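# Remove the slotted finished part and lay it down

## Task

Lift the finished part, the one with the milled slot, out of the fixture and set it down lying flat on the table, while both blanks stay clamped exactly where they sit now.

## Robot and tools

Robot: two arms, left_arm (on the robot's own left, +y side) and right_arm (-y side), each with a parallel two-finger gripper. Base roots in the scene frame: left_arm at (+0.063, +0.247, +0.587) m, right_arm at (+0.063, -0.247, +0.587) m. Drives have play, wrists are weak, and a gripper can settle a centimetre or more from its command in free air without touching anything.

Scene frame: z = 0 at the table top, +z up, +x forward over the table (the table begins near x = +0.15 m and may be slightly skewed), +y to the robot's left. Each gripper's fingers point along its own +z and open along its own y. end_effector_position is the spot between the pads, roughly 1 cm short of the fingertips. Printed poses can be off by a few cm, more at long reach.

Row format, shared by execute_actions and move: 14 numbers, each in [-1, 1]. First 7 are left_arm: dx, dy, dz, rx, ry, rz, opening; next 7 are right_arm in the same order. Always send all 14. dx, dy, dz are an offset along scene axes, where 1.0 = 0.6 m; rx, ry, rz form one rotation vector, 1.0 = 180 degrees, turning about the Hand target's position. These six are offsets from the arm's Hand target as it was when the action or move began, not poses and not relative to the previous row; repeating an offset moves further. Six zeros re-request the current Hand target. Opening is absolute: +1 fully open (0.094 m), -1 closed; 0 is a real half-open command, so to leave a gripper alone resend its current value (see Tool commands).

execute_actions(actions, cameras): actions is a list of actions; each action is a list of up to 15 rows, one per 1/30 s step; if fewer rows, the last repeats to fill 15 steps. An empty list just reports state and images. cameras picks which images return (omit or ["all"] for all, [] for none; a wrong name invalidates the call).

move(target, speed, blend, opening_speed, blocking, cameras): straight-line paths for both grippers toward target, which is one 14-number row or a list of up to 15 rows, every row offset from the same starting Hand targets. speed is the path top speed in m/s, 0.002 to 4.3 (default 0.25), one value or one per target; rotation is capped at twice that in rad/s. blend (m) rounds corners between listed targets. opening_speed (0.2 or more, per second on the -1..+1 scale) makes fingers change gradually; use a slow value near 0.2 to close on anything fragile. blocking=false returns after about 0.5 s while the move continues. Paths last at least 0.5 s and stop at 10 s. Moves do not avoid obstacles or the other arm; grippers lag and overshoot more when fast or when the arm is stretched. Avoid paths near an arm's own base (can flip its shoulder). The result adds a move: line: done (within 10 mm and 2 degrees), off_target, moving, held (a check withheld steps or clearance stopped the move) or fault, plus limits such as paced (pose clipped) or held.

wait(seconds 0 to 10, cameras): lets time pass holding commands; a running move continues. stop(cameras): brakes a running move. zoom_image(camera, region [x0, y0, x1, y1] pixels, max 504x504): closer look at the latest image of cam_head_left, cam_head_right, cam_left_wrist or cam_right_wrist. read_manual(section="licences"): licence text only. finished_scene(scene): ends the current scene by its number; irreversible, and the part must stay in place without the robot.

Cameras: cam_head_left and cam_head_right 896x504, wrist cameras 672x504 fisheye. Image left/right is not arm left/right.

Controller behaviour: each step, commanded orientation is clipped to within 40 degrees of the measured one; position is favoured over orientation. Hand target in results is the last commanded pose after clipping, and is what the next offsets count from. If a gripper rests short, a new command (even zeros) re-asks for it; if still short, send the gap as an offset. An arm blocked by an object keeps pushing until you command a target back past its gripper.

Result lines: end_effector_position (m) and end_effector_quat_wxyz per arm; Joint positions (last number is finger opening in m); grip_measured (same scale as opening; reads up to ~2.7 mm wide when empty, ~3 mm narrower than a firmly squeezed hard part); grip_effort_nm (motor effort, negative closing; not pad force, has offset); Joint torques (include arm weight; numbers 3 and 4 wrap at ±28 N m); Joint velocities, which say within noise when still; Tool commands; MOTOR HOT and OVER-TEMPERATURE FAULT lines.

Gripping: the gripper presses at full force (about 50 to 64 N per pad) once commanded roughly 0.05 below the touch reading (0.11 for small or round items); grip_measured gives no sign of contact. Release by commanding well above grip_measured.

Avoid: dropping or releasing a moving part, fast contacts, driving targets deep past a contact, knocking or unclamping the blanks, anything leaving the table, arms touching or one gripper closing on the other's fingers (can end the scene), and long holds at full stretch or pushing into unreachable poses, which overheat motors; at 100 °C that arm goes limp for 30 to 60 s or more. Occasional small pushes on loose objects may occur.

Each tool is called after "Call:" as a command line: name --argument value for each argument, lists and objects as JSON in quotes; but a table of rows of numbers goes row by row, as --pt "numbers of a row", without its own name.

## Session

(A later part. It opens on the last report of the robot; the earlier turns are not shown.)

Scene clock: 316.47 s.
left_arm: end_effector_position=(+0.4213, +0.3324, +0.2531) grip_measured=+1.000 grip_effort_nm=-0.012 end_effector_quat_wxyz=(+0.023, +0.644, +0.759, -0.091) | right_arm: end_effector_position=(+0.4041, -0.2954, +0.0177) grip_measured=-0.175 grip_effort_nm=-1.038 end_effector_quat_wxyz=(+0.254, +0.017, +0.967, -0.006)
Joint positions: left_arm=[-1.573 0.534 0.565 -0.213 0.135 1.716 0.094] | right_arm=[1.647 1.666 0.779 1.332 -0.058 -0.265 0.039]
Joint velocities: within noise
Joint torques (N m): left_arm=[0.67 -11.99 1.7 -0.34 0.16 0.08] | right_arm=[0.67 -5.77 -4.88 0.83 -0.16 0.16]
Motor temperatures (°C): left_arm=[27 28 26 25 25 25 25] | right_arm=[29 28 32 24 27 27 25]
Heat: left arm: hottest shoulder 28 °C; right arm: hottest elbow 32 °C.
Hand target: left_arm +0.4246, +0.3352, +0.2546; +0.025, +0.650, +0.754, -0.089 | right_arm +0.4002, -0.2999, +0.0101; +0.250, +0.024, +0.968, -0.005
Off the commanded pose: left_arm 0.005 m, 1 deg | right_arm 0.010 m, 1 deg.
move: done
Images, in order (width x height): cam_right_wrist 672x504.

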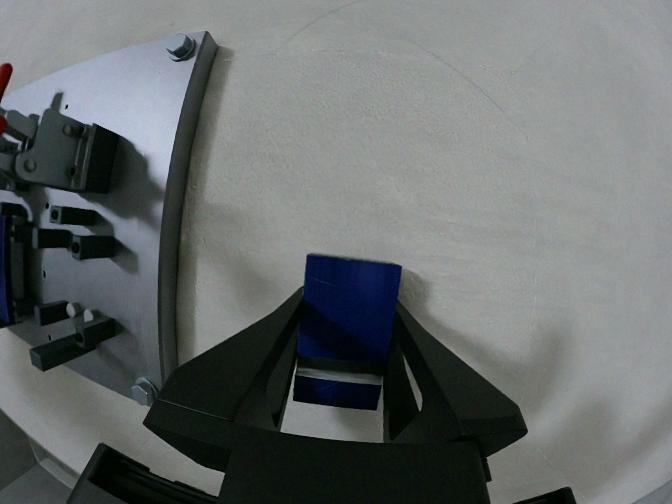

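Call:
move --pt "0 0 0 0 0 0 1 0 0 -0.015 0 0.002 0 -0.4" --speed 0.05 --cameras '["cam_right_wrist", "cam_head_left"]'

Scene clock: 322.67 s.
left_arm: end_effector_position=(+0.4213, +0.3324, +0.2531) grip_measured=+1.000 grip_effort_nm=-0.012 end_effector_quat_wxyz=(+0.023, +0.644, +0.759, -0.091) | right_arm: end_effector_position=(+0.4046, -0.2955, +0.0172) grip_measured=-0.175 grip_effort_nm=-1.033 end_effector_quat_wxyz=(+0.254, +0.017, +0.967, -0.006)
Joint positions: left_arm=[-1.573 0.534 0.565 -0.213 0.135 1.716 0.094] | right_arm=[1.647 1.667 0.78 1.332 -0.058 -0.265 0.039]
Joint velocities: within noise
Joint torques (N m): left_arm=[0.73 -11.99 1.72 -0.32 0.16 0.08] | right_arm=[0.56 -5.25 -3.14 0.29 -0.11 0.16]
Motor temperatures (°C): left_arm=[27 28 26 25 25 25 25] | right_arm=[29 28 32 24 27 27 25]
Heat: left arm: hottest shoulder 28 °C; right arm: hottest elbow 32 °C.
Hand target: left_arm +0.4246, +0.3352, +0.2546; +0.025, +0.650, +0.754, -0.089 | right_arm +0.4004, -0.2999, +0.0011; +0.247, +0.024, +0.969, -0.005
Off the commanded pose: left_arm 0.005 m, 1 deg | right_arm 0.017 m, 1 deg.
move: off_target (right_arm)
Images, in order (width x height): cam_head_left 896x504, cam_right_wrist 672x504.

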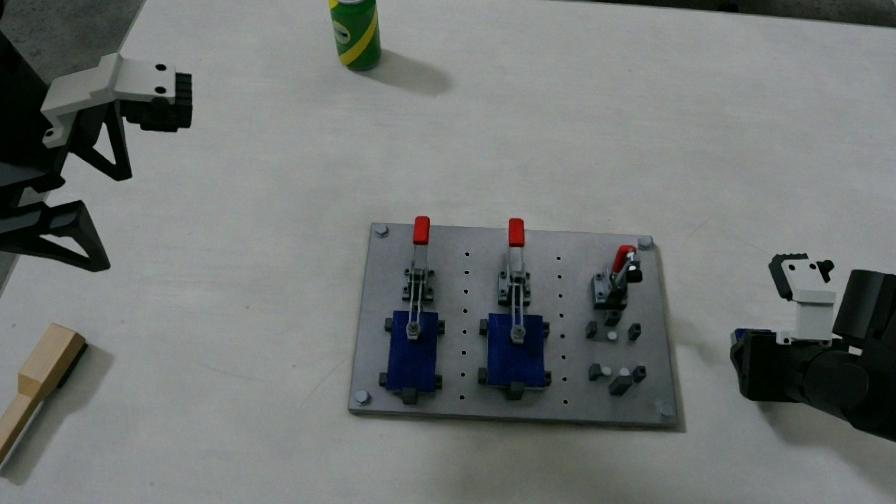

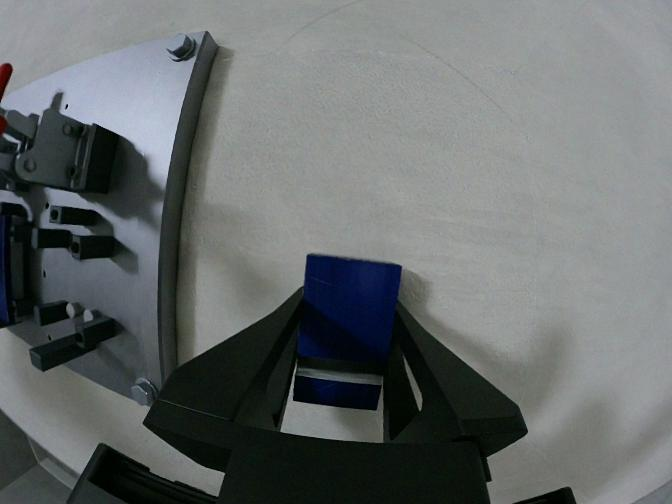

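Call:
move --pt "0 0 0 0 0 0 1 0 0.003 0.017 0 0 0 -0.4" --pt "0 0 0 0 0 0 1 0 0.003 0.017 0 0 0 0.2" --pt "0 0 0 0 0 0 1 0 0.003 0.2 0 0 0 0.2" --speed '[0.05, 0.1, 0.2]' --opening_speed 1.2 --cameras '["cam_right_wrist", "cam_head_left"]'

Call:
zoom_image --camera "cam_head_left" --region '[350, 200, 850, 440]'

Scene clock: 331.63 s.
left_arm: end_effector_position=(+0.4213, +0.3324, +0.2531) grip_measured=+1.000 grip_effort_nm=-0.012 end_effector_quat_wxyz=(+0.023, +0.644, +0.759, -0.091) | right_arm: end_effector_position=(+0.4099, -0.3061, +0.1086) grip_measured=+0.198 grip_effort_nm=0.090 end_effector_quat_wxyz=(+0.251, +0.023, +0.968, -0.012)
Joint positions: left_arm=[-1.573 0.534 0.565 -0.213 0.135 1.716 0.094] | right_arm=[1.651 1.428 0.538 1.333 -0.038 -0.259 0.056]
Joint velocities: within noise
Joint torques (N m): left_arm=[0.73 -11.99 1.7 -0.32 0.17 0.08] | right_arm=[2.49 -7.77 -9.73 1.92 0.11 0.03]
Motor temperatures (°C): left_arm=[27 28 26 25 25 25 25] | right_arm=[29 28 32 24 27 27 25]
Heat: left arm: hottest shoulder 28 °C; right arm: hottest elbow 32 °C.
Hand target: left_arm +0.4246, +0.3352, +0.2546; +0.025, +0.650, +0.754, -0.089 | right_arm +0.4002, -0.2981, +0.1211; +0.247, +0.024, +0.969, -0.005
Off the commanded pose: left_arm 0.005 m, 1 deg | right_arm 0.018 m, 1 deg.
move: off_target (right_arm)
Images, in order (width x height): cam_head_left 896x504, cam_right_wrist 672x504.

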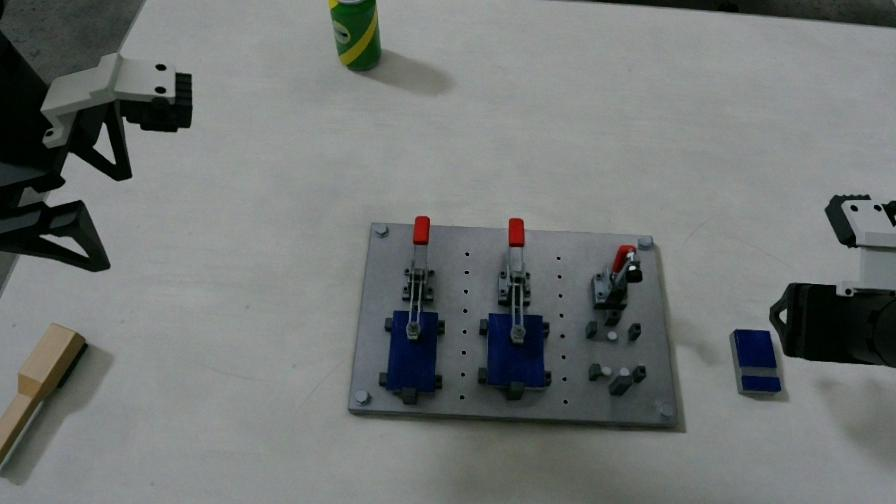

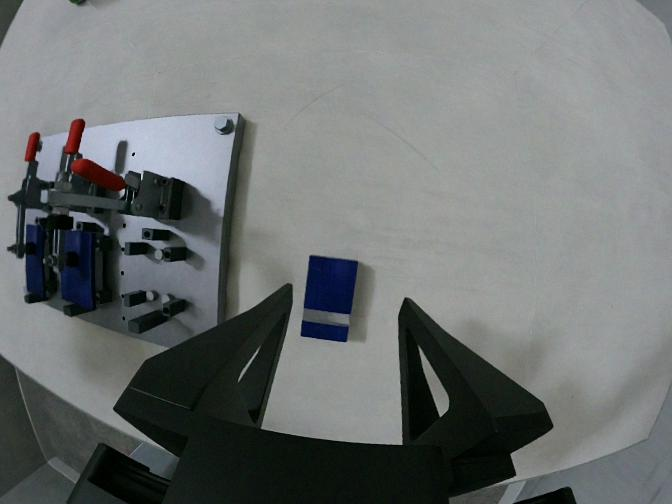

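Scaled by 1.008 from the camera's 896x504 image, which has a finer 1280x720 frame.

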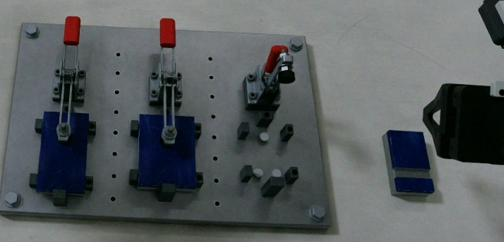

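Call:
finished_scene --scene 2

The scene is finished: the task was done.


## Next scene

The same job, from a new start.

Call:
execute_actions --actions '[]'

Call:
zoom_image --camera "cam_head_left" --region '[300, 180, 700, 480]'

Scene clock: 0.00 s.
left_arm: end_effector_position=(+0.3345, +0.5231, +0.1995) grip_measured=+1.000 grip_effort_nm=n/a end_effector_quat_wxyz=(+0.102, -0.282, +0.932, +0.202) | right_arm: end_effector_position=(+0.3964, -0.8635, +0.1774) grip_measured=+1.000 grip_effort_nm=n/a end_effector_quat_wxyz=(+0.162, +0.525, +0.835, -0.016)
Joint positions: left_arm=[-1.132 1.013 0.446 0.722 0.03 -0.313 0.094] | right_arm=[0.521 1.613 1.35 0.674 -0.891 1.16 0.094]
Joint velocities: within noise
Joint torques (N m): no reading
Motor temperatures (°C): left_arm=[27 26 26 25 25 25 25] | right_arm=[29 27 30 24 27 27 24]
Heat: left arm: hottest waist 27 °C; right arm: hottest elbow 30 °C.
Hand target: left_arm +0.3324, +0.5225, +0.2022; +0.103, -0.284, +0.931, +0.204 | right_arm +0.3954, -0.8613, +0.1733; +0.162, +0.523, +0.837, -0.014
Tool commands: left_gripper/opening=+1.0 right_gripper/opening=+1.0

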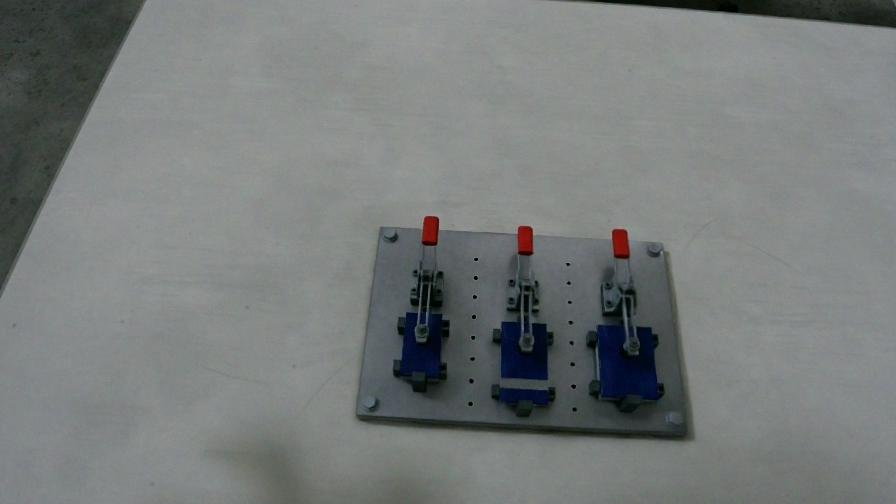

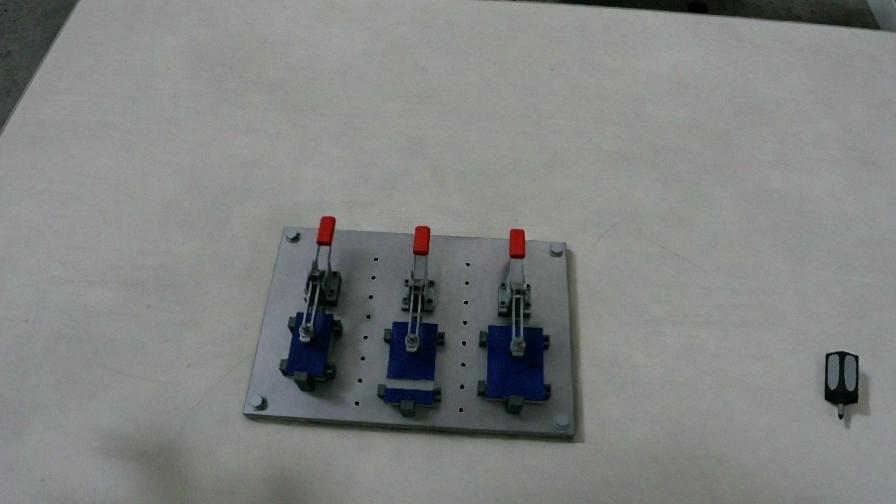

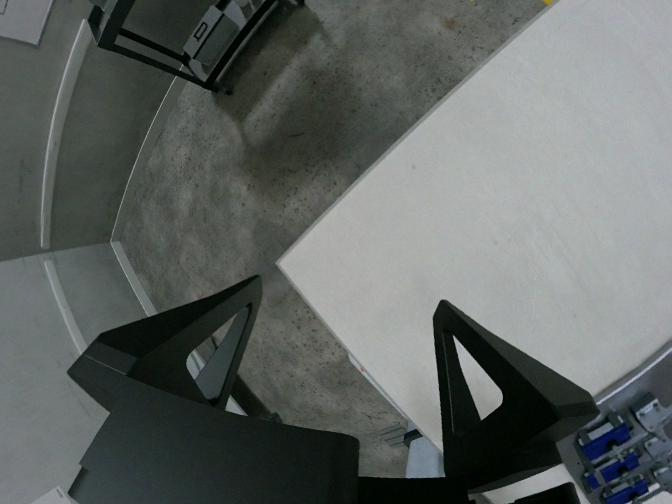

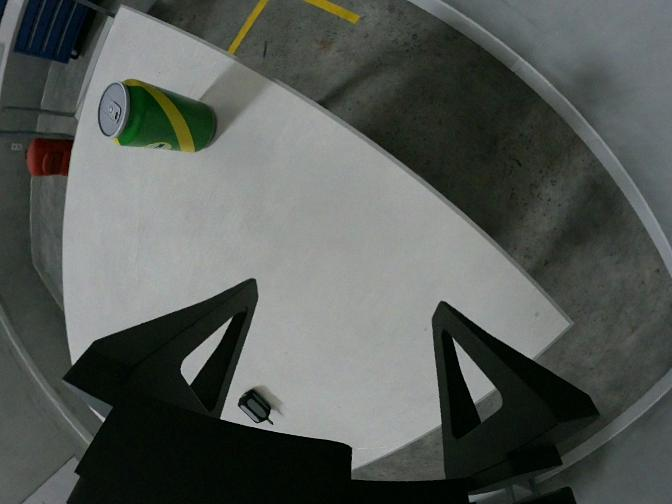

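Scaled by 1.260 from the camera's 896x504 image, which has a finer 1280x720 frame.

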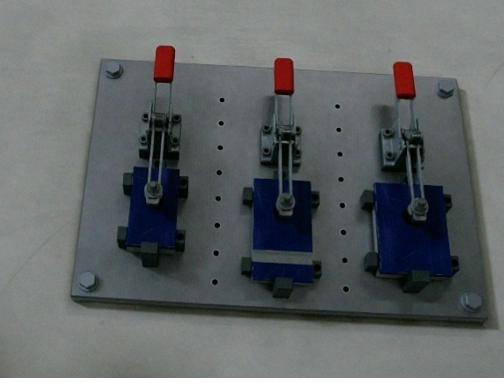

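Call:
move --pt "0 0 0 0 0 0 1 0.02 0.15 0.2 0 0 0 1" --pt "0 0 0 0 0 0 1 0.15 0.93 0.2 0.1013 0.2452 0.3358 0.0" --speed 0.45 --blend '[0.05, 0]' --cameras '["cam_right_wrist"]'

Scene clock: 26.53 s.
left_arm: end_effector_position=(+0.3345, +0.5231, +0.1995) grip_measured=+1.000 grip_effort_nm=-0.012 end_effector_quat_wxyz=(+0.102, -0.282, +0.932, +0.202) | right_arm: end_effector_position=(+0.4832, -0.3082, +0.2951) grip_measured=+0.002 grip_effort_nm=-0.085 end_effector_quat_wxyz=(+0.234, -0.018, -0.972, +0.000)
Joint positions: left_arm=[-1.132 1.013 0.446 0.722 0.03 -0.313 0.094] | right_arm=[2.063 0.648 0.955 -0.908 0.548 0.038 0.047]
Joint velocities: within noise
Joint torques (N m): left_arm=[2.43 -10.81 -2.55 0.64 -0.38 -0.1] | right_arm=[2.32 -8.64 3.41 -0.91 0.17 0.19]
Motor temperatures (°C): left_arm=[27 26 26 25 25 25 25] | right_arm=[29 28 30 24 27 27 24]
Heat: left arm: hottest waist 27 °C; right arm: hottest elbow 30 °C.
Hand target: left_arm +0.3324, +0.5225, +0.2022; +0.103, -0.284, +0.931, +0.204 | right_arm +0.4855, -0.3033, +0.2933; -0.242, +0.019, +0.970, +0.005
Off the commanded pose: left_arm 0.003 m, 0 deg | right_arm 0.006 m, 1 deg.
move: done
Images, in order (width x height): cam_right_wrist 672x504.

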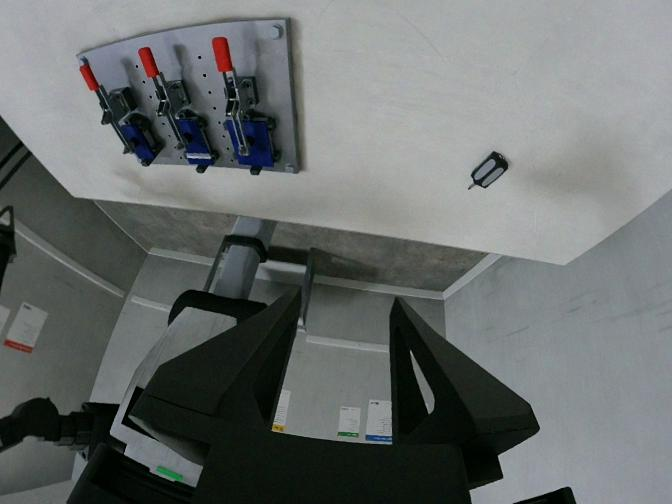

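Call:
move --pt "0 0 0 0 0 0 1 0.0675 0.4438 -0.17 0 0 0 0.0" --pt "0 0 0 0 0 0 1 0.0675 0.4438 -0.3288 0 0 0 0.0" --speed 0.3 --blend '[0.03, 0]' --cameras '["cam_right_wrist"]'

Scene clock: 35.90 s.
left_arm: end_effector_position=(+0.3345, +0.5231, +0.1995) grip_measured=+1.000 grip_effort_nm=-0.012 end_effector_quat_wxyz=(+0.102, -0.282, +0.932, +0.202) | right_arm: end_effector_position=(+0.5309, -0.0381, +0.1049) grip_measured=+0.002 grip_effort_nm=-0.090 end_effector_quat_wxyz=(+0.238, -0.027, -0.971, -0.004)
Joint positions: left_arm=[-1.132 1.013 0.446 0.722 0.03 -0.313 0.094] | right_arm=[2.364 1.512 1.468 -0.713 0.77 0.299 0.047]
Joint velocities: within noise
Joint torques (N m): left_arm=[2.43 -10.81 -2.55 0.65 -0.38 -0.1] | right_arm=[11.28 -7.41 -0.12 0.16 -0.18 -0.14]
Motor temperatures (°C): left_arm=[27 26 26 25 25 25 25] | right_arm=[29 28 30 24 27 27 24]
Heat: left arm: hottest waist 27 °C; right arm: hottest elbow 30 °C.
Hand target: left_arm +0.3324, +0.5225, +0.2022; +0.103, -0.284, +0.931, +0.204 | right_arm +0.5258, -0.0370, +0.0960; -0.242, +0.019, +0.970, +0.005
Off the commanded pose: left_arm 0.003 m, 0 deg | right_arm 0.010 m, 1 deg.
move: done
Images, in order (width x height): cam_right_wrist 672x504.

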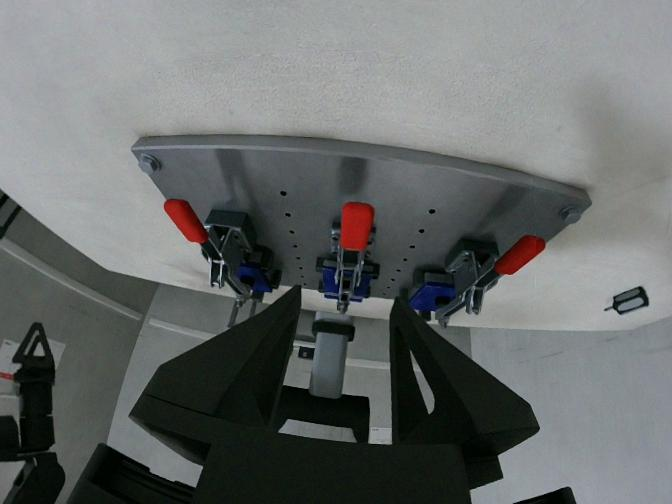

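Call:
move --pt "0 0 0 0 0 0 1 0.0195 -0.0025 -0.0833 0 0 0 0.0" --pt "0 0 0 0 0 0 1 0.0195 -0.0025 -0.0833 0 0 0 -0.85" --speed 0.15 --opening_speed 2 --cameras '["cam_right_wrist"]'

Scene clock: 60.90 s.
left_arm: end_effector_position=(+0.3345, +0.5231, +0.1995) grip_measured=+1.000 grip_effort_nm=-0.012 end_effector_quat_wxyz=(+0.102, -0.282, +0.932, +0.202) | right_arm: end_effector_position=(+0.5453, -0.0387, +0.0574) grip_measured=-0.705 grip_effort_nm=-1.028 end_effector_quat_wxyz=(+0.237, -0.026, -0.971, -0.003)
Joint positions: left_arm=[-1.132 1.013 0.446 0.722 0.03 -0.313 0.094] | right_arm=[2.306 1.605 1.598 -0.711 0.731 0.241 0.014]
Joint velocities: within noise
Joint torques (N m): left_arm=[2.43 -10.75 -2.54 0.64 -0.38 -0.1] | right_arm=[11.34 -8.12 0.14 -0.05 -0.39 -0.15]
Motor temperatures (°C): left_arm=[27 26 26 25 25 25 25] | right_arm=[30 28 30 24 27 27 24]
Heat: left arm: hottest waist 27 °C; right arm: hottest waist 30 °C.
Hand target: left_arm +0.3324, +0.5225, +0.2022; +0.103, -0.284, +0.931, +0.204 | right_arm +0.5377, -0.0385, +0.0461; -0.242, +0.019, +0.970, +0.005
Off the commanded pose: left_arm 0.003 m, 0 deg | right_arm 0.014 m, 1 deg.
move: off_target (right_arm); target 2's new opening was sent with right_arm's hand 0.015 m and 1 deg from that target
Images, in order (width x height): cam_right_wrist 672x504.

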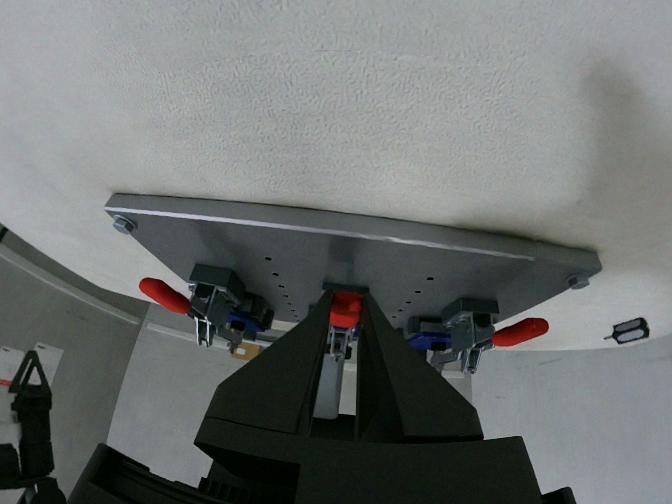

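Call:
move --pt "0 0 0 0 0 0 1 0 0 0 0 0 0 -0.3" --pt "0 0 0 0 0 0 1 -0.007 0 -0.0135 0 0 0 -0.3" --pt "0 0 0 0 0 0 1 -0.007 0 -0.0135 0 0 0 -0.85" --speed 0.1 --opening_speed 3 --cameras '["cam_right_wrist"]'

Scene clock: 71.10 s.
left_arm: end_effector_position=(+0.3345, +0.5231, +0.1995) grip_measured=+1.000 grip_effort_nm=-0.012 end_effector_quat_wxyz=(+0.102, -0.282, +0.932, +0.202) | right_arm: end_effector_position=(+0.5407, -0.0385, +0.0515) grip_measured=-0.689 grip_effort_nm=-1.033 end_effector_quat_wxyz=(+0.239, -0.023, -0.971, -0.004)
Joint positions: left_arm=[-1.132 1.013 0.446 0.722 0.03 -0.313 0.094] | right_arm=[2.297 1.615 1.6 -0.704 0.723 0.232 0.015]
Joint velocities: within noise
Joint torques (N m): left_arm=[2.43 -10.81 -2.55 0.65 -0.38 -0.1] | right_arm=[11.22 -7.77 0.16 0.17 -0.43 -0.14]
Motor temperatures (°C): left_arm=[27 26 27 25 25 25 25] | right_arm=[30 28 30 24 27 27 24]
Heat: left arm: hottest waist 27 °C; right arm: hottest waist 30 °C.
Hand target: left_arm +0.3324, +0.5225, +0.2022; +0.103, -0.284, +0.931, +0.204 | right_arm +0.5334, -0.0384, +0.0380; -0.242, +0.019, +0.970, +0.005
Off the commanded pose: left_arm 0.003 m, 0 deg | right_arm 0.015 m, 1 deg.
move: off_target (right_arm); target 3's new opening was sent with right_arm's hand 0.018 m and 1 deg from that target
Images, in order (width x height): cam_right_wrist 672x504.

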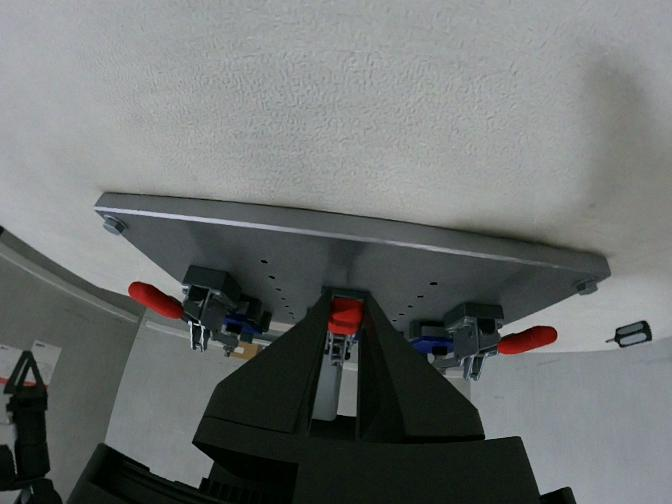

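Call:
move --pt "0 0 0 0 0 0 1 -0.039 0.001 0.0867 -0.0045 -0.111 0 -0.85" --pt "0 0 0 0 0 0 1 -0.0648 0.002 0.0983 -0.0073 -0.183 0 -0.85" --pt "0 0 0 0 0 0 1 -0.1032 0.003 0.0983 -0.0096 -0.239 0 -0.85" --pt "0 0 0 0 0 0 1 -0.164 0.004 0.08 -0.0113 -0.283 0 -0.85" --speed 0.15 --cameras '["cam_right_wrist"]'

Scene clock: 87.00 s.
left_arm: end_effector_position=(+0.3345, +0.5231, +0.1995) grip_measured=+1.000 grip_effort_nm=-0.007 end_effector_quat_wxyz=(+0.102, -0.282, +0.932, +0.202) | right_arm: end_effector_position=(+0.4928, -0.0354, +0.0947) grip_measured=-0.688 grip_effort_nm=-1.028 end_effector_quat_wxyz=(+0.243, +0.045, +0.969, -0.005)
Joint positions: left_arm=[-1.132 1.013 0.446 0.722 0.03 -0.313 0.094] | right_arm=[2.291 1.72 0.9 1.321 0.54 -0.505 0.015]
Joint velocities: within noise
Joint torques (N m): left_arm=[2.43 -10.81 -2.54 0.65 -0.38 -0.1] | right_arm=[9.11 -2.67 -9.48 1.07 0.14 0.11]
Motor temperatures (°C): left_arm=[27 26 27 25 25 25 25] | right_arm=[30 28 30 24 27 27 25]
Heat: left arm: hottest waist 27 °C; right arm: hottest waist 30 °C.
Hand target: left_arm +0.3324, +0.5225, +0.2022; +0.103, -0.284, +0.931, +0.204 | right_arm +0.4348, -0.0362, +0.0859; +0.199, +0.020, +0.980, -0.004
Off the commanded pose: left_arm 0.003 m, 0 deg | right_arm 0.058 m, 6 deg.
move: off_target (right_arm)
Images, in order (width x height): cam_right_wrist 672x504.

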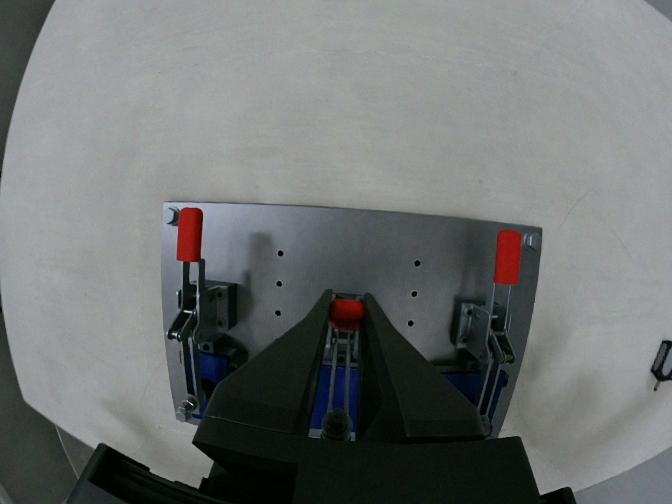

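Call:
move --pt "0 0 0 0 0 0 1 0.0887 0 0.004 0 0 0 -0.85" --pt "0 0 0 0 0 0 1 0.0887 0 0.004 0 0 0 0.1" --pt "0 0 0 0 0 0 1 0.0887 0 0.15 0 0 0 0.1" --pt "0 0 0 0 0 0 1 -0.088 -0.001 0.15 0 0 0 -0.95" --speed '[0.2, 0.2, 0.25, 0.3]' --blend '[0, 0, 0.02, 0]' --opening_speed 3 --cameras '["cam_right_wrist", "cam_head_left"]'

Scene clock: 106.50 s.
left_arm: end_effector_position=(+0.3345, +0.5231, +0.1995) grip_measured=+1.000 grip_effort_nm=-0.012 end_effector_quat_wxyz=(+0.102, -0.282, +0.932, +0.202) | right_arm: end_effector_position=(+0.3889, -0.0264, +0.1769) grip_measured=-0.948 grip_effort_nm=-0.090 end_effector_quat_wxyz=(+0.190, +0.022, +0.981, +0.007)
Joint positions: left_arm=[-1.132 1.013 0.446 0.722 0.03 -0.313 0.094] | right_arm=[2.407 1.76 0.62 1.545 0.674 -0.532 0.002]
Joint velocities: within noise
Joint torques (N m): left_arm=[2.43 -10.81 -2.54 0.65 -0.38 -0.1] | right_arm=[9.35 -3.49 -6.78 1.57 -0.32 0]
Motor temperatures (°C): left_arm=[27 26 27 25 25 25 25] | right_arm=[30 28 31 24 27 27 25]
Heat: left arm: hottest waist 27 °C; right arm: hottest elbow 31 °C.
Hand target: left_arm +0.3324, +0.5225, +0.2022; +0.103, -0.284, +0.931, +0.204 | right_arm +0.3820, -0.0368, +0.1759; +0.199, +0.019, +0.980, -0.004
Off the commanded pose: left_arm 0.003 m, 0 deg | right_arm 0.013 m, 2 deg.
joint sent to its limit (right arm) — joint 4 (wrist pitch), upper limit. The joint targets still meet the commanded pose.
move: off_target (right_arm); target 2's new opening was sent with right_arm's hand 0.011 m and 2 deg from that target; target 4's new opening was sent with right_arm's hand 0.013 m and 2 deg from that target
Images, in order (width x height): cam_head_left 896x504, cam_right_wrist 672x504.

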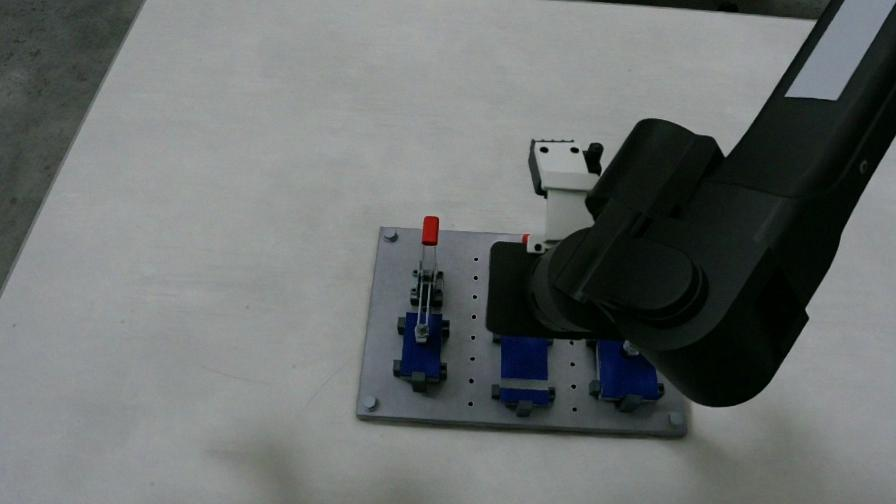

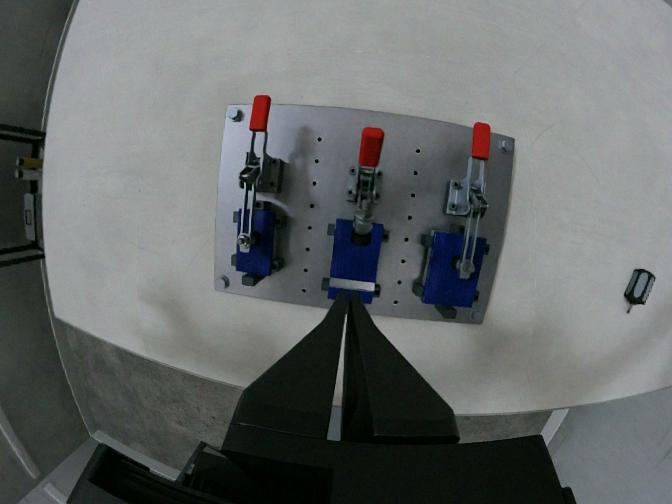

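Call:
move --pt "0 0 0 0 0 0 1 0.195 -0.007 -0.0265 0.0069 0.172 0 0.0" --pt "0 0 0 0 0 0 1 0.195 -0.007 -0.1698 0.0069 0.172 0 0.0" --speed '[0.35, 0.2]' --blend '[0.02, 0]' --cameras '["cam_right_wrist"]'

Scene clock: 136.47 s.
left_arm: end_effector_position=(+0.3345, +0.5231, +0.1995) grip_measured=+1.000 grip_effort_nm=-0.012 end_effector_quat_wxyz=(+0.102, -0.282, +0.932, +0.202) | right_arm: end_effector_position=(+0.5036, -0.0373, +0.0826) grip_measured=-0.002 grip_effort_nm=0.090 end_effector_quat_wxyz=(+0.064, -0.013, -0.998, -0.005)
Joint positions: left_arm=[-1.132 1.013 0.446 0.722 0.03 -0.313 0.094] | right_arm=[2.331 1.484 1.129 0.106 0.77 -0.103 0.047]
Joint velocities: within noise
Joint torques (N m): left_arm=[2.43 -10.75 -2.55 0.65 -0.38 -0.1] | right_arm=[9.93 -6.77 -1.51 -0.2 -0.11 0.16]
Motor temperatures (°C): left_arm=[27 26 27 25 25 25 24] | right_arm=[29 28 32 24 27 27 24]
Heat: left arm: hottest waist 27 °C; right arm: hottest elbow 32 °C.
Hand target: left_arm +0.3324, +0.5225, +0.2022; +0.103, -0.284, +0.931, +0.204 | right_arm +0.4992, -0.0409, +0.0741; -0.070, +0.020, +0.997, +0.001
Off the commanded pose: left_arm 0.003 m, 0 deg | right_arm 0.010 m, 1 deg.
move: done
Images, in order (width x height): cam_right_wrist 672x504.

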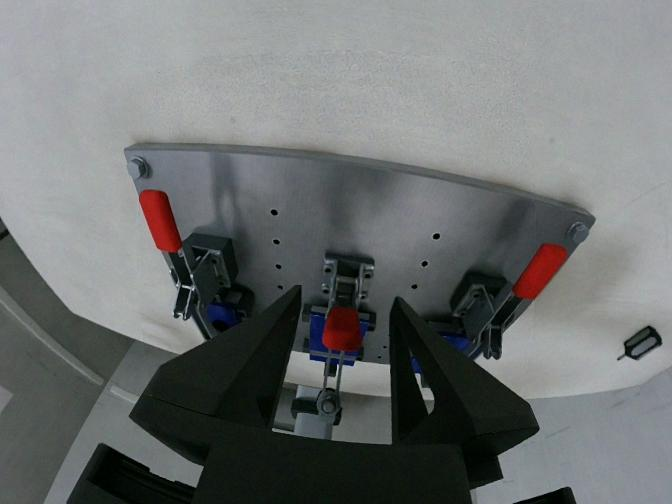

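Call:
move --pt "0 0 0 0 0 0 1 0 0 0 0 0 0 -0.85" --pt "0 0 0 0 0 0 1 -0.0387 0.001 0.0265 -0.0035 -0.0888 0 -0.85" --pt "0 0 0 0 0 0 1 -0.0937 0.003 0.0198 -0.0056 -0.1388 0 -0.85" --speed 0.15 --opening_speed 4 --cameras '["cam_right_wrist"]'

Scene clock: 147.23 s.
left_arm: end_effector_position=(+0.3345, +0.5231, +0.1995) grip_measured=+1.000 grip_effort_nm=-0.012 end_effector_quat_wxyz=(+0.102, -0.282, +0.932, +0.202) | right_arm: end_effector_position=(+0.4839, -0.0354, +0.0891) grip_measured=-0.688 grip_effort_nm=-1.033 end_effector_quat_wxyz=(+0.173, +0.038, +0.984, -0.002)
Joint positions: left_arm=[-1.132 1.013 0.446 0.722 0.03 -0.313 0.094] | right_arm=[2.299 1.656 0.899 1.106 0.609 -0.44 0.015]
Joint velocities: within noise
Joint torques (N m): left_arm=[2.37 -10.81 -2.55 0.65 -0.38 -0.1] | right_arm=[9.41 -4.07 -8.47 1.43 -0.11 0.03]
Motor temperatures (°C): left_arm=[27 26 27 25 25 25 24] | right_arm=[29 28 31 24 27 27 25]
Heat: left arm: hottest waist 27 °C; right arm: hottest elbow 31 °C.
Hand target: left_arm +0.3324, +0.5225, +0.2022; +0.103, -0.284, +0.931, +0.204 | right_arm +0.4431, -0.0391, +0.0860; +0.148, +0.020, +0.989, -0.003
Off the commanded pose: left_arm 0.003 m, 0 deg | right_arm 0.041 m, 4 deg.
move: off_target (right_arm)
Images, in order (width x height): cam_right_wrist 672x504.

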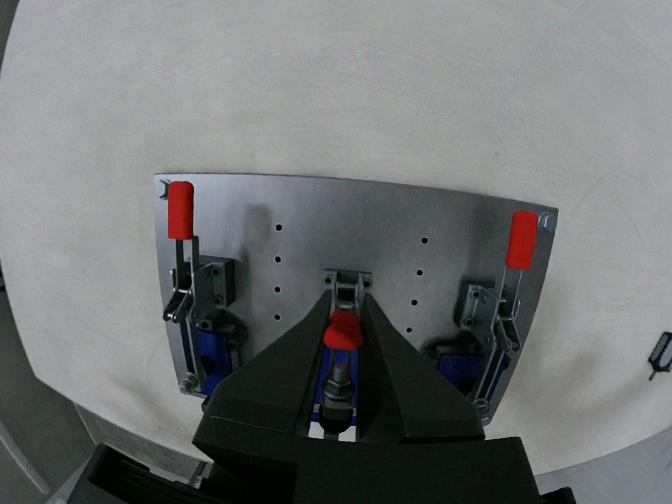

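Call:
move --pt "0 0 0 0 0 0 1 0.06 0 -0.004 0 0 0 -0.85" --pt "0 0 0 0 0 0 1 0.06 0 -0.004 0 0 0 0.6" --pt "0 0 0 0 0 0 1 0.06 0 0.14 0 0 0 0.6" --pt "0 0 0 0 0 0 1 -0.0918 0.006 0.14 -0.0026 -0.064 0 0.6" --pt "0 0 0 0 0 0 1 -0.0918 0.006 -0.025 -0.0026 -0.064 0 0.6" --speed '[0.2, 0.2, 0.25, 0.25, 0.2]' --blend '[0, 0, 0.02, 0.02, 0]' --opening_speed 4 --cameras '["cam_right_wrist", "cam_head_left"]'

Scene clock: 166.63 s.
left_arm: end_effector_position=(+0.3345, +0.5231, +0.1995) grip_measured=+1.000 grip_effort_nm=-0.007 end_effector_quat_wxyz=(+0.102, -0.282, +0.932, +0.202) | right_arm: end_effector_position=(+0.3865, -0.0274, +0.0782) grip_measured=+0.598 grip_effort_nm=0.081 end_effector_quat_wxyz=(+0.233, +0.013, +0.972, +0.007)
Joint positions: left_arm=[-1.132 1.013 0.446 0.722 0.03 -0.313 0.094] | right_arm=[2.229 1.934 0.833 1.545 0.464 -0.511 0.075]
Joint velocities: within noise
Joint torques (N m): left_arm=[2.43 -10.75 -2.54 0.65 -0.38 -0.1] | right_arm=[9.52 -2.9 -4.78 1.87 -0.35 0.1]
Motor temperatures (°C): left_arm=[27 26 27 25 25 25 24] | right_arm=[29 27 32 24 27 27 25]
Heat: left arm: hottest waist 27 °C; right arm: hottest elbow 32 °C.
Hand target: left_arm +0.3324, +0.5225, +0.2022; +0.103, -0.284, +0.931, +0.204 | right_arm +0.3878, -0.0355, +0.0710; +0.246, +0.019, +0.969, -0.005
Off the commanded pose: left_arm 0.003 m, 0 deg | right_arm 0.011 m, 2 deg.
joint sent to its limit (right arm) — joint 4 (wrist pitch), upper limit. The joint targets still meet the commanded pose.
move: off_target (right_arm)
Images, in order (width x height): cam_head_left 896x504, cam_right_wrist 672x504.

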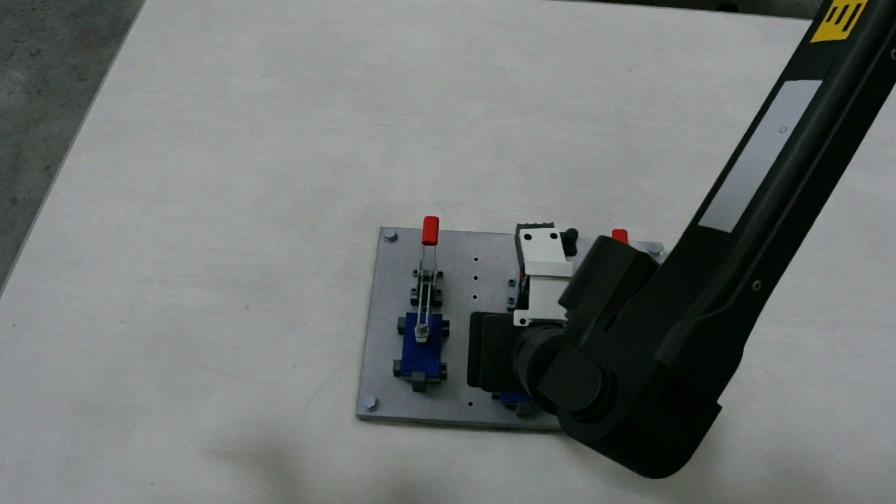

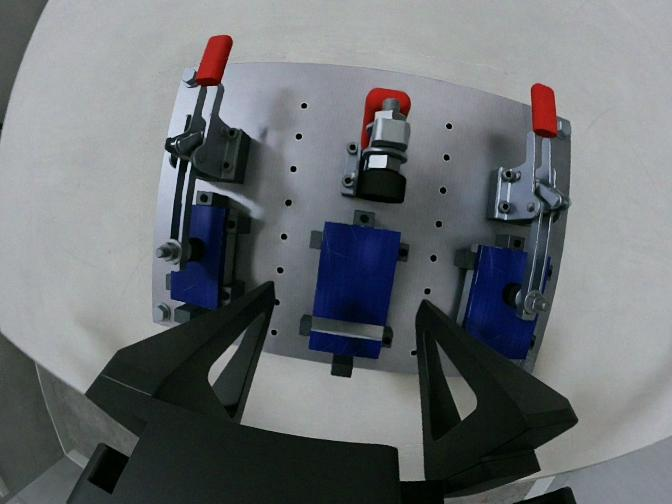

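Call:
move --pt "0 0 0 0 0 0 1 0.004 -0.004 -0.0833 0 0 0 0.6" --pt "0 0 0 0 0 0 1 0.004 -0.004 -0.0833 0 0 0 -0.3" --speed 0.15 --opening_speed 1.5 --cameras '["cam_right_wrist"]'

Scene clock: 192.67 s.
left_arm: end_effector_position=(+0.3345, +0.5231, +0.1995) grip_measured=+1.000 grip_effort_nm=-0.007 end_effector_quat_wxyz=(+0.102, -0.282, +0.932, +0.202) | right_arm: end_effector_position=(+0.3954, -0.0318, +0.0315) grip_measured=+0.030 grip_effort_nm=-1.028 end_effector_quat_wxyz=(+0.250, +0.016, +0.968, -0.001)
Joint positions: left_arm=[-1.132 1.013 0.446 0.722 0.03 -0.313 0.094] | right_arm=[2.168 1.995 0.957 1.511 0.405 -0.497 0.048]
Joint velocities: within noise
Joint torques (N m): left_arm=[2.43 -10.81 -2.54 0.65 -0.38 -0.11] | right_arm=[9.47 -3.08 -4.68 0.81 -0.24 0.18]
Motor temperatures (°C): left_arm=[27 26 27 25 25 25 24] | right_arm=[29 27 32 24 27 27 25]
Heat: left arm: hottest waist 27 °C; right arm: hottest elbow 32 °C.
Hand target: left_arm +0.3324, +0.5225, +0.2022; +0.103, -0.284, +0.931, +0.204 | right_arm +0.3902, -0.0379, +0.0210; +0.246, +0.019, +0.969, -0.005
Off the commanded pose: left_arm 0.003 m, 0 deg | right_arm 0.013 m, 1 deg.
move: off_target (right_arm); target 2's new opening was sent with right_arm's hand 0.013 m and 1 deg from that target
Images, in order (width x height): cam_right_wrist 672x504.

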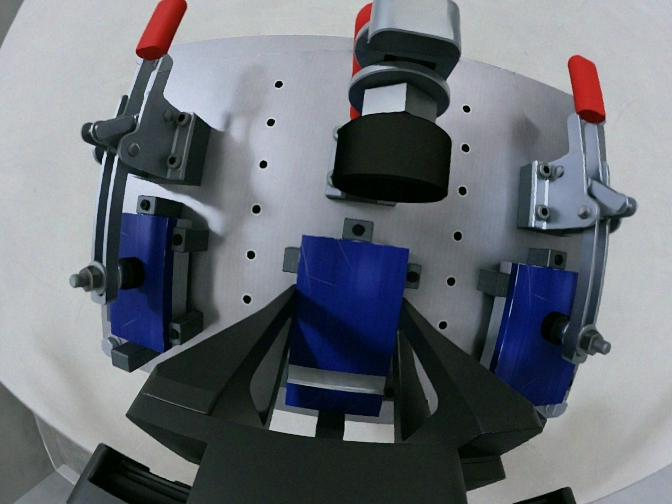

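Call:
move --pt "0 0 0 0 0 0 1 -0.006 0 0.08 0 0 0 -0.3" --pt "0 0 0 0 0 0 1 -0.008 0 0.225 0 0 0 -0.3" --pt "0 0 0 0 0 0 1 0.033 -0.437 0.225 0 0 0 -0.3" --pt "0 0 0 0 0 0 1 0.033 -0.437 0.01 0 0 0 -0.3" --speed '[0.1, 0.2, 0.3, 0.15]' --blend '[0, 0.03, 0.03, 0]' --cameras '["cam_right_wrist"]'

Scene clock: 209.53 s.
left_arm: end_effector_position=(+0.3345, +0.5231, +0.1995) grip_measured=+1.000 grip_effort_nm=-0.012 end_effector_quat_wxyz=(+0.102, -0.282, +0.932, +0.202) | right_arm: end_effector_position=(+0.4141, -0.2962, +0.0333) grip_measured=+0.030 grip_effort_nm=-1.033 end_effector_quat_wxyz=(+0.250, +0.012, +0.968, -0.007)
Joint positions: left_arm=[-1.132 1.013 0.446 0.722 0.03 -0.313 0.094] | right_arm=[1.656 1.604 0.742 1.298 -0.047 -0.281 0.048]
Joint velocities: within noise
Joint torques (N m): left_arm=[2.37 -10.81 -2.55 0.65 -0.37 -0.11] | right_arm=[0.67 -6.77 -5.12 0.98 -0.26 0.19]
Motor temperatures (°C): left_arm=[27 26 26 25 25 25 24] | right_arm=[29 27 32 24 27 27 25]
Heat: left arm: hottest waist 27 °C; right arm: hottest elbow 32 °C.
Hand target: left_arm +0.3324, +0.5225, +0.2022; +0.103, -0.284, +0.931, +0.204 | right_arm +0.4100, -0.3001, +0.0270; +0.246, +0.019, +0.969, -0.005
Off the commanded pose: left_arm 0.003 m, 0 deg | right_arm 0.008 m, 1 deg.
move: done
Images, in order (width x height): cam_right_wrist 672x504.

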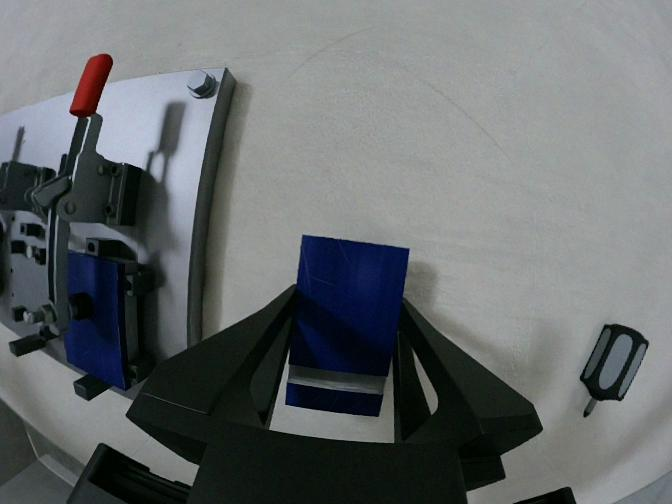

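Call:
move --pt "0 0 0 0 0 0 1 0 0 -0.04 0 0 0 -0.3" --speed 0.05 --cameras '["cam_right_wrist"]'

Scene clock: 218.77 s.
left_arm: end_effector_position=(+0.3345, +0.5231, +0.1995) grip_measured=+1.000 grip_effort_nm=-0.012 end_effector_quat_wxyz=(+0.102, -0.282, +0.932, +0.202) | right_arm: end_effector_position=(+0.4157, -0.2961, +0.0173) grip_measured=+0.030 grip_effort_nm=-1.033 end_effector_quat_wxyz=(+0.252, +0.012, +0.968, -0.007)
Joint positions: left_arm=[-1.132 1.013 0.446 0.722 0.03 -0.313 0.094] | right_arm=[1.654 1.639 0.789 1.291 -0.05 -0.279 0.048]
Joint velocities: within noise
Joint torques (N m): left_arm=[2.43 -10.81 -2.54 0.64 -0.38 -0.11] | right_arm=[0.62 -5.48 -3.41 0.75 -0.3 0.2]
Motor temperatures (°C): left_arm=[27 26 26 25 25 25 24] | right_arm=[29 28 31 24 27 27 25]
Heat: left arm: hottest waist 27 °C; right arm: hottest elbow 31 °C.
Hand target: left_arm +0.3324, +0.5225, +0.2022; +0.103, -0.284, +0.931, +0.204 | right_arm +0.4100, -0.3001, +0.0030; +0.246, +0.019, +0.969, -0.005
Off the commanded pose: left_arm 0.003 m, 0 deg | right_arm 0.016 m, 1 deg.
move: off_target (right_arm)
Images, in order (width x height): cam_right_wrist 672x504.

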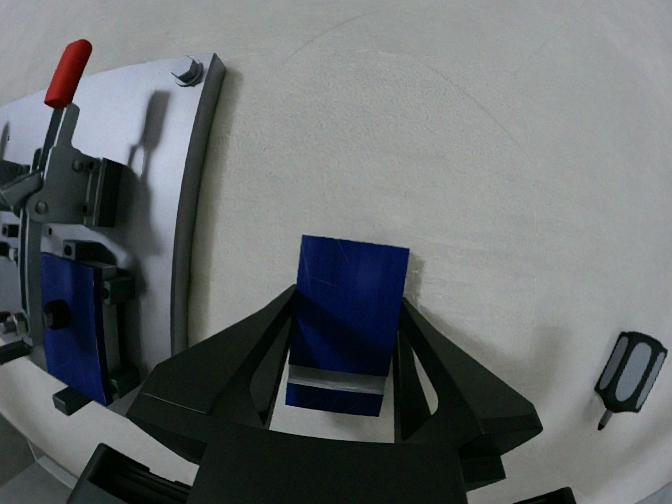

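Call:
move --pt "0 0 0 0 0 0 1 0.002 0.003 0.015 0 0 0 -0.3" --pt "0 0 0 0 0 0 1 0.002 0.003 0.015 0 0 0 0.4" --pt "0 0 0 0 0 0 1 0.002 0.003 0.2 0 0 0 0.4" --speed '[0.05, 0.1, 0.2]' --opening_speed 1.2 --cameras '["cam_right_wrist", "cam_head_left"]'

Scene clock: 228.20 s.
left_arm: end_effector_position=(+0.3345, +0.5231, +0.1995) grip_measured=+1.000 grip_effort_nm=-0.012 end_effector_quat_wxyz=(+0.102, -0.282, +0.932, +0.202) | right_arm: end_effector_position=(+0.4208, -0.3065, +0.1125) grip_measured=+0.398 grip_effort_nm=0.085 end_effector_quat_wxyz=(+0.251, +0.018, +0.968, -0.013)
Joint positions: left_arm=[-1.132 1.013 0.446 0.722 0.03 -0.313 0.094] | right_arm=[1.66 1.387 0.541 1.289 -0.032 -0.273 0.066]
Joint velocities: within noise
Joint torques (N m): left_arm=[2.43 -10.75 -2.54 0.65 -0.37 -0.1] | right_arm=[2.55 -8.29 -9.1 1.85 0.09 0.05]
Motor temperatures (°C): left_arm=[27 26 26 25 25 25 24] | right_arm=[29 28 31 24 27 27 25]
Heat: left arm: hottest waist 27 °C; right arm: hottest elbow 31 °C.
Hand target: left_arm +0.3324, +0.5225, +0.2022; +0.103, -0.284, +0.931, +0.204 | right_arm +0.4113, -0.2983, +0.1230; +0.246, +0.019, +0.969, -0.005
Off the commanded pose: left_arm 0.003 m, 0 deg | right_arm 0.017 m, 1 deg.
move: off_target (right_arm)
Images, in order (width x height): cam_head_left 896x504, cam_right_wrist 672x504.

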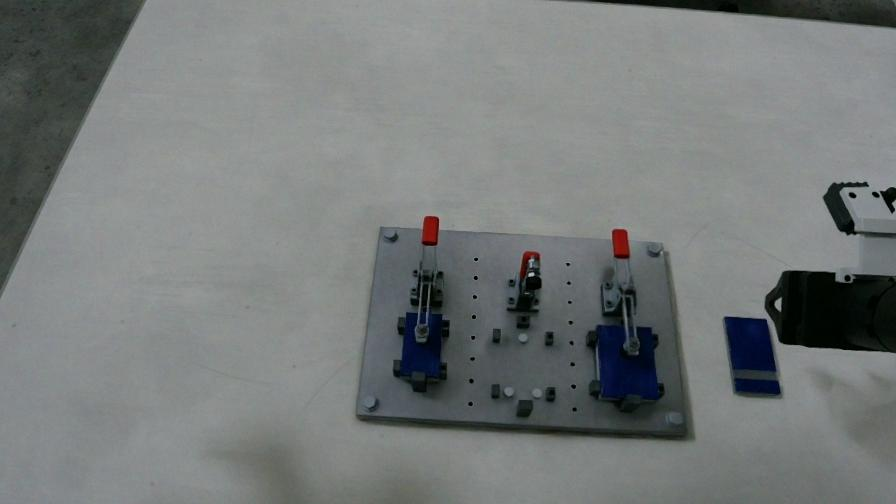

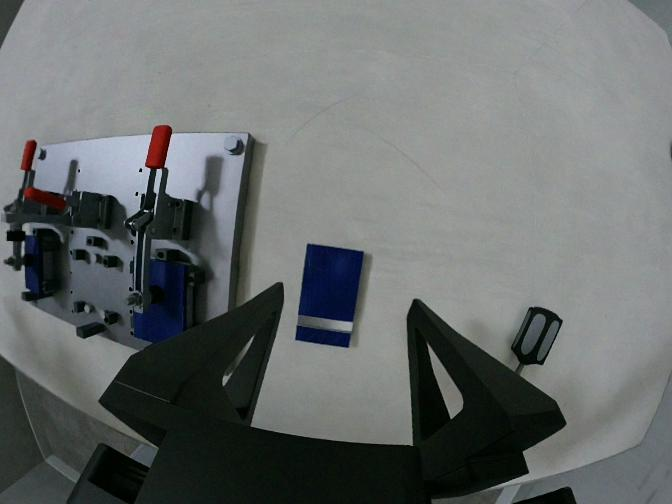

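The slotted part is flat on the table. Both blanks are still clamped.

Call:
finished_scene --scene 3

The scene is finished: the task was done.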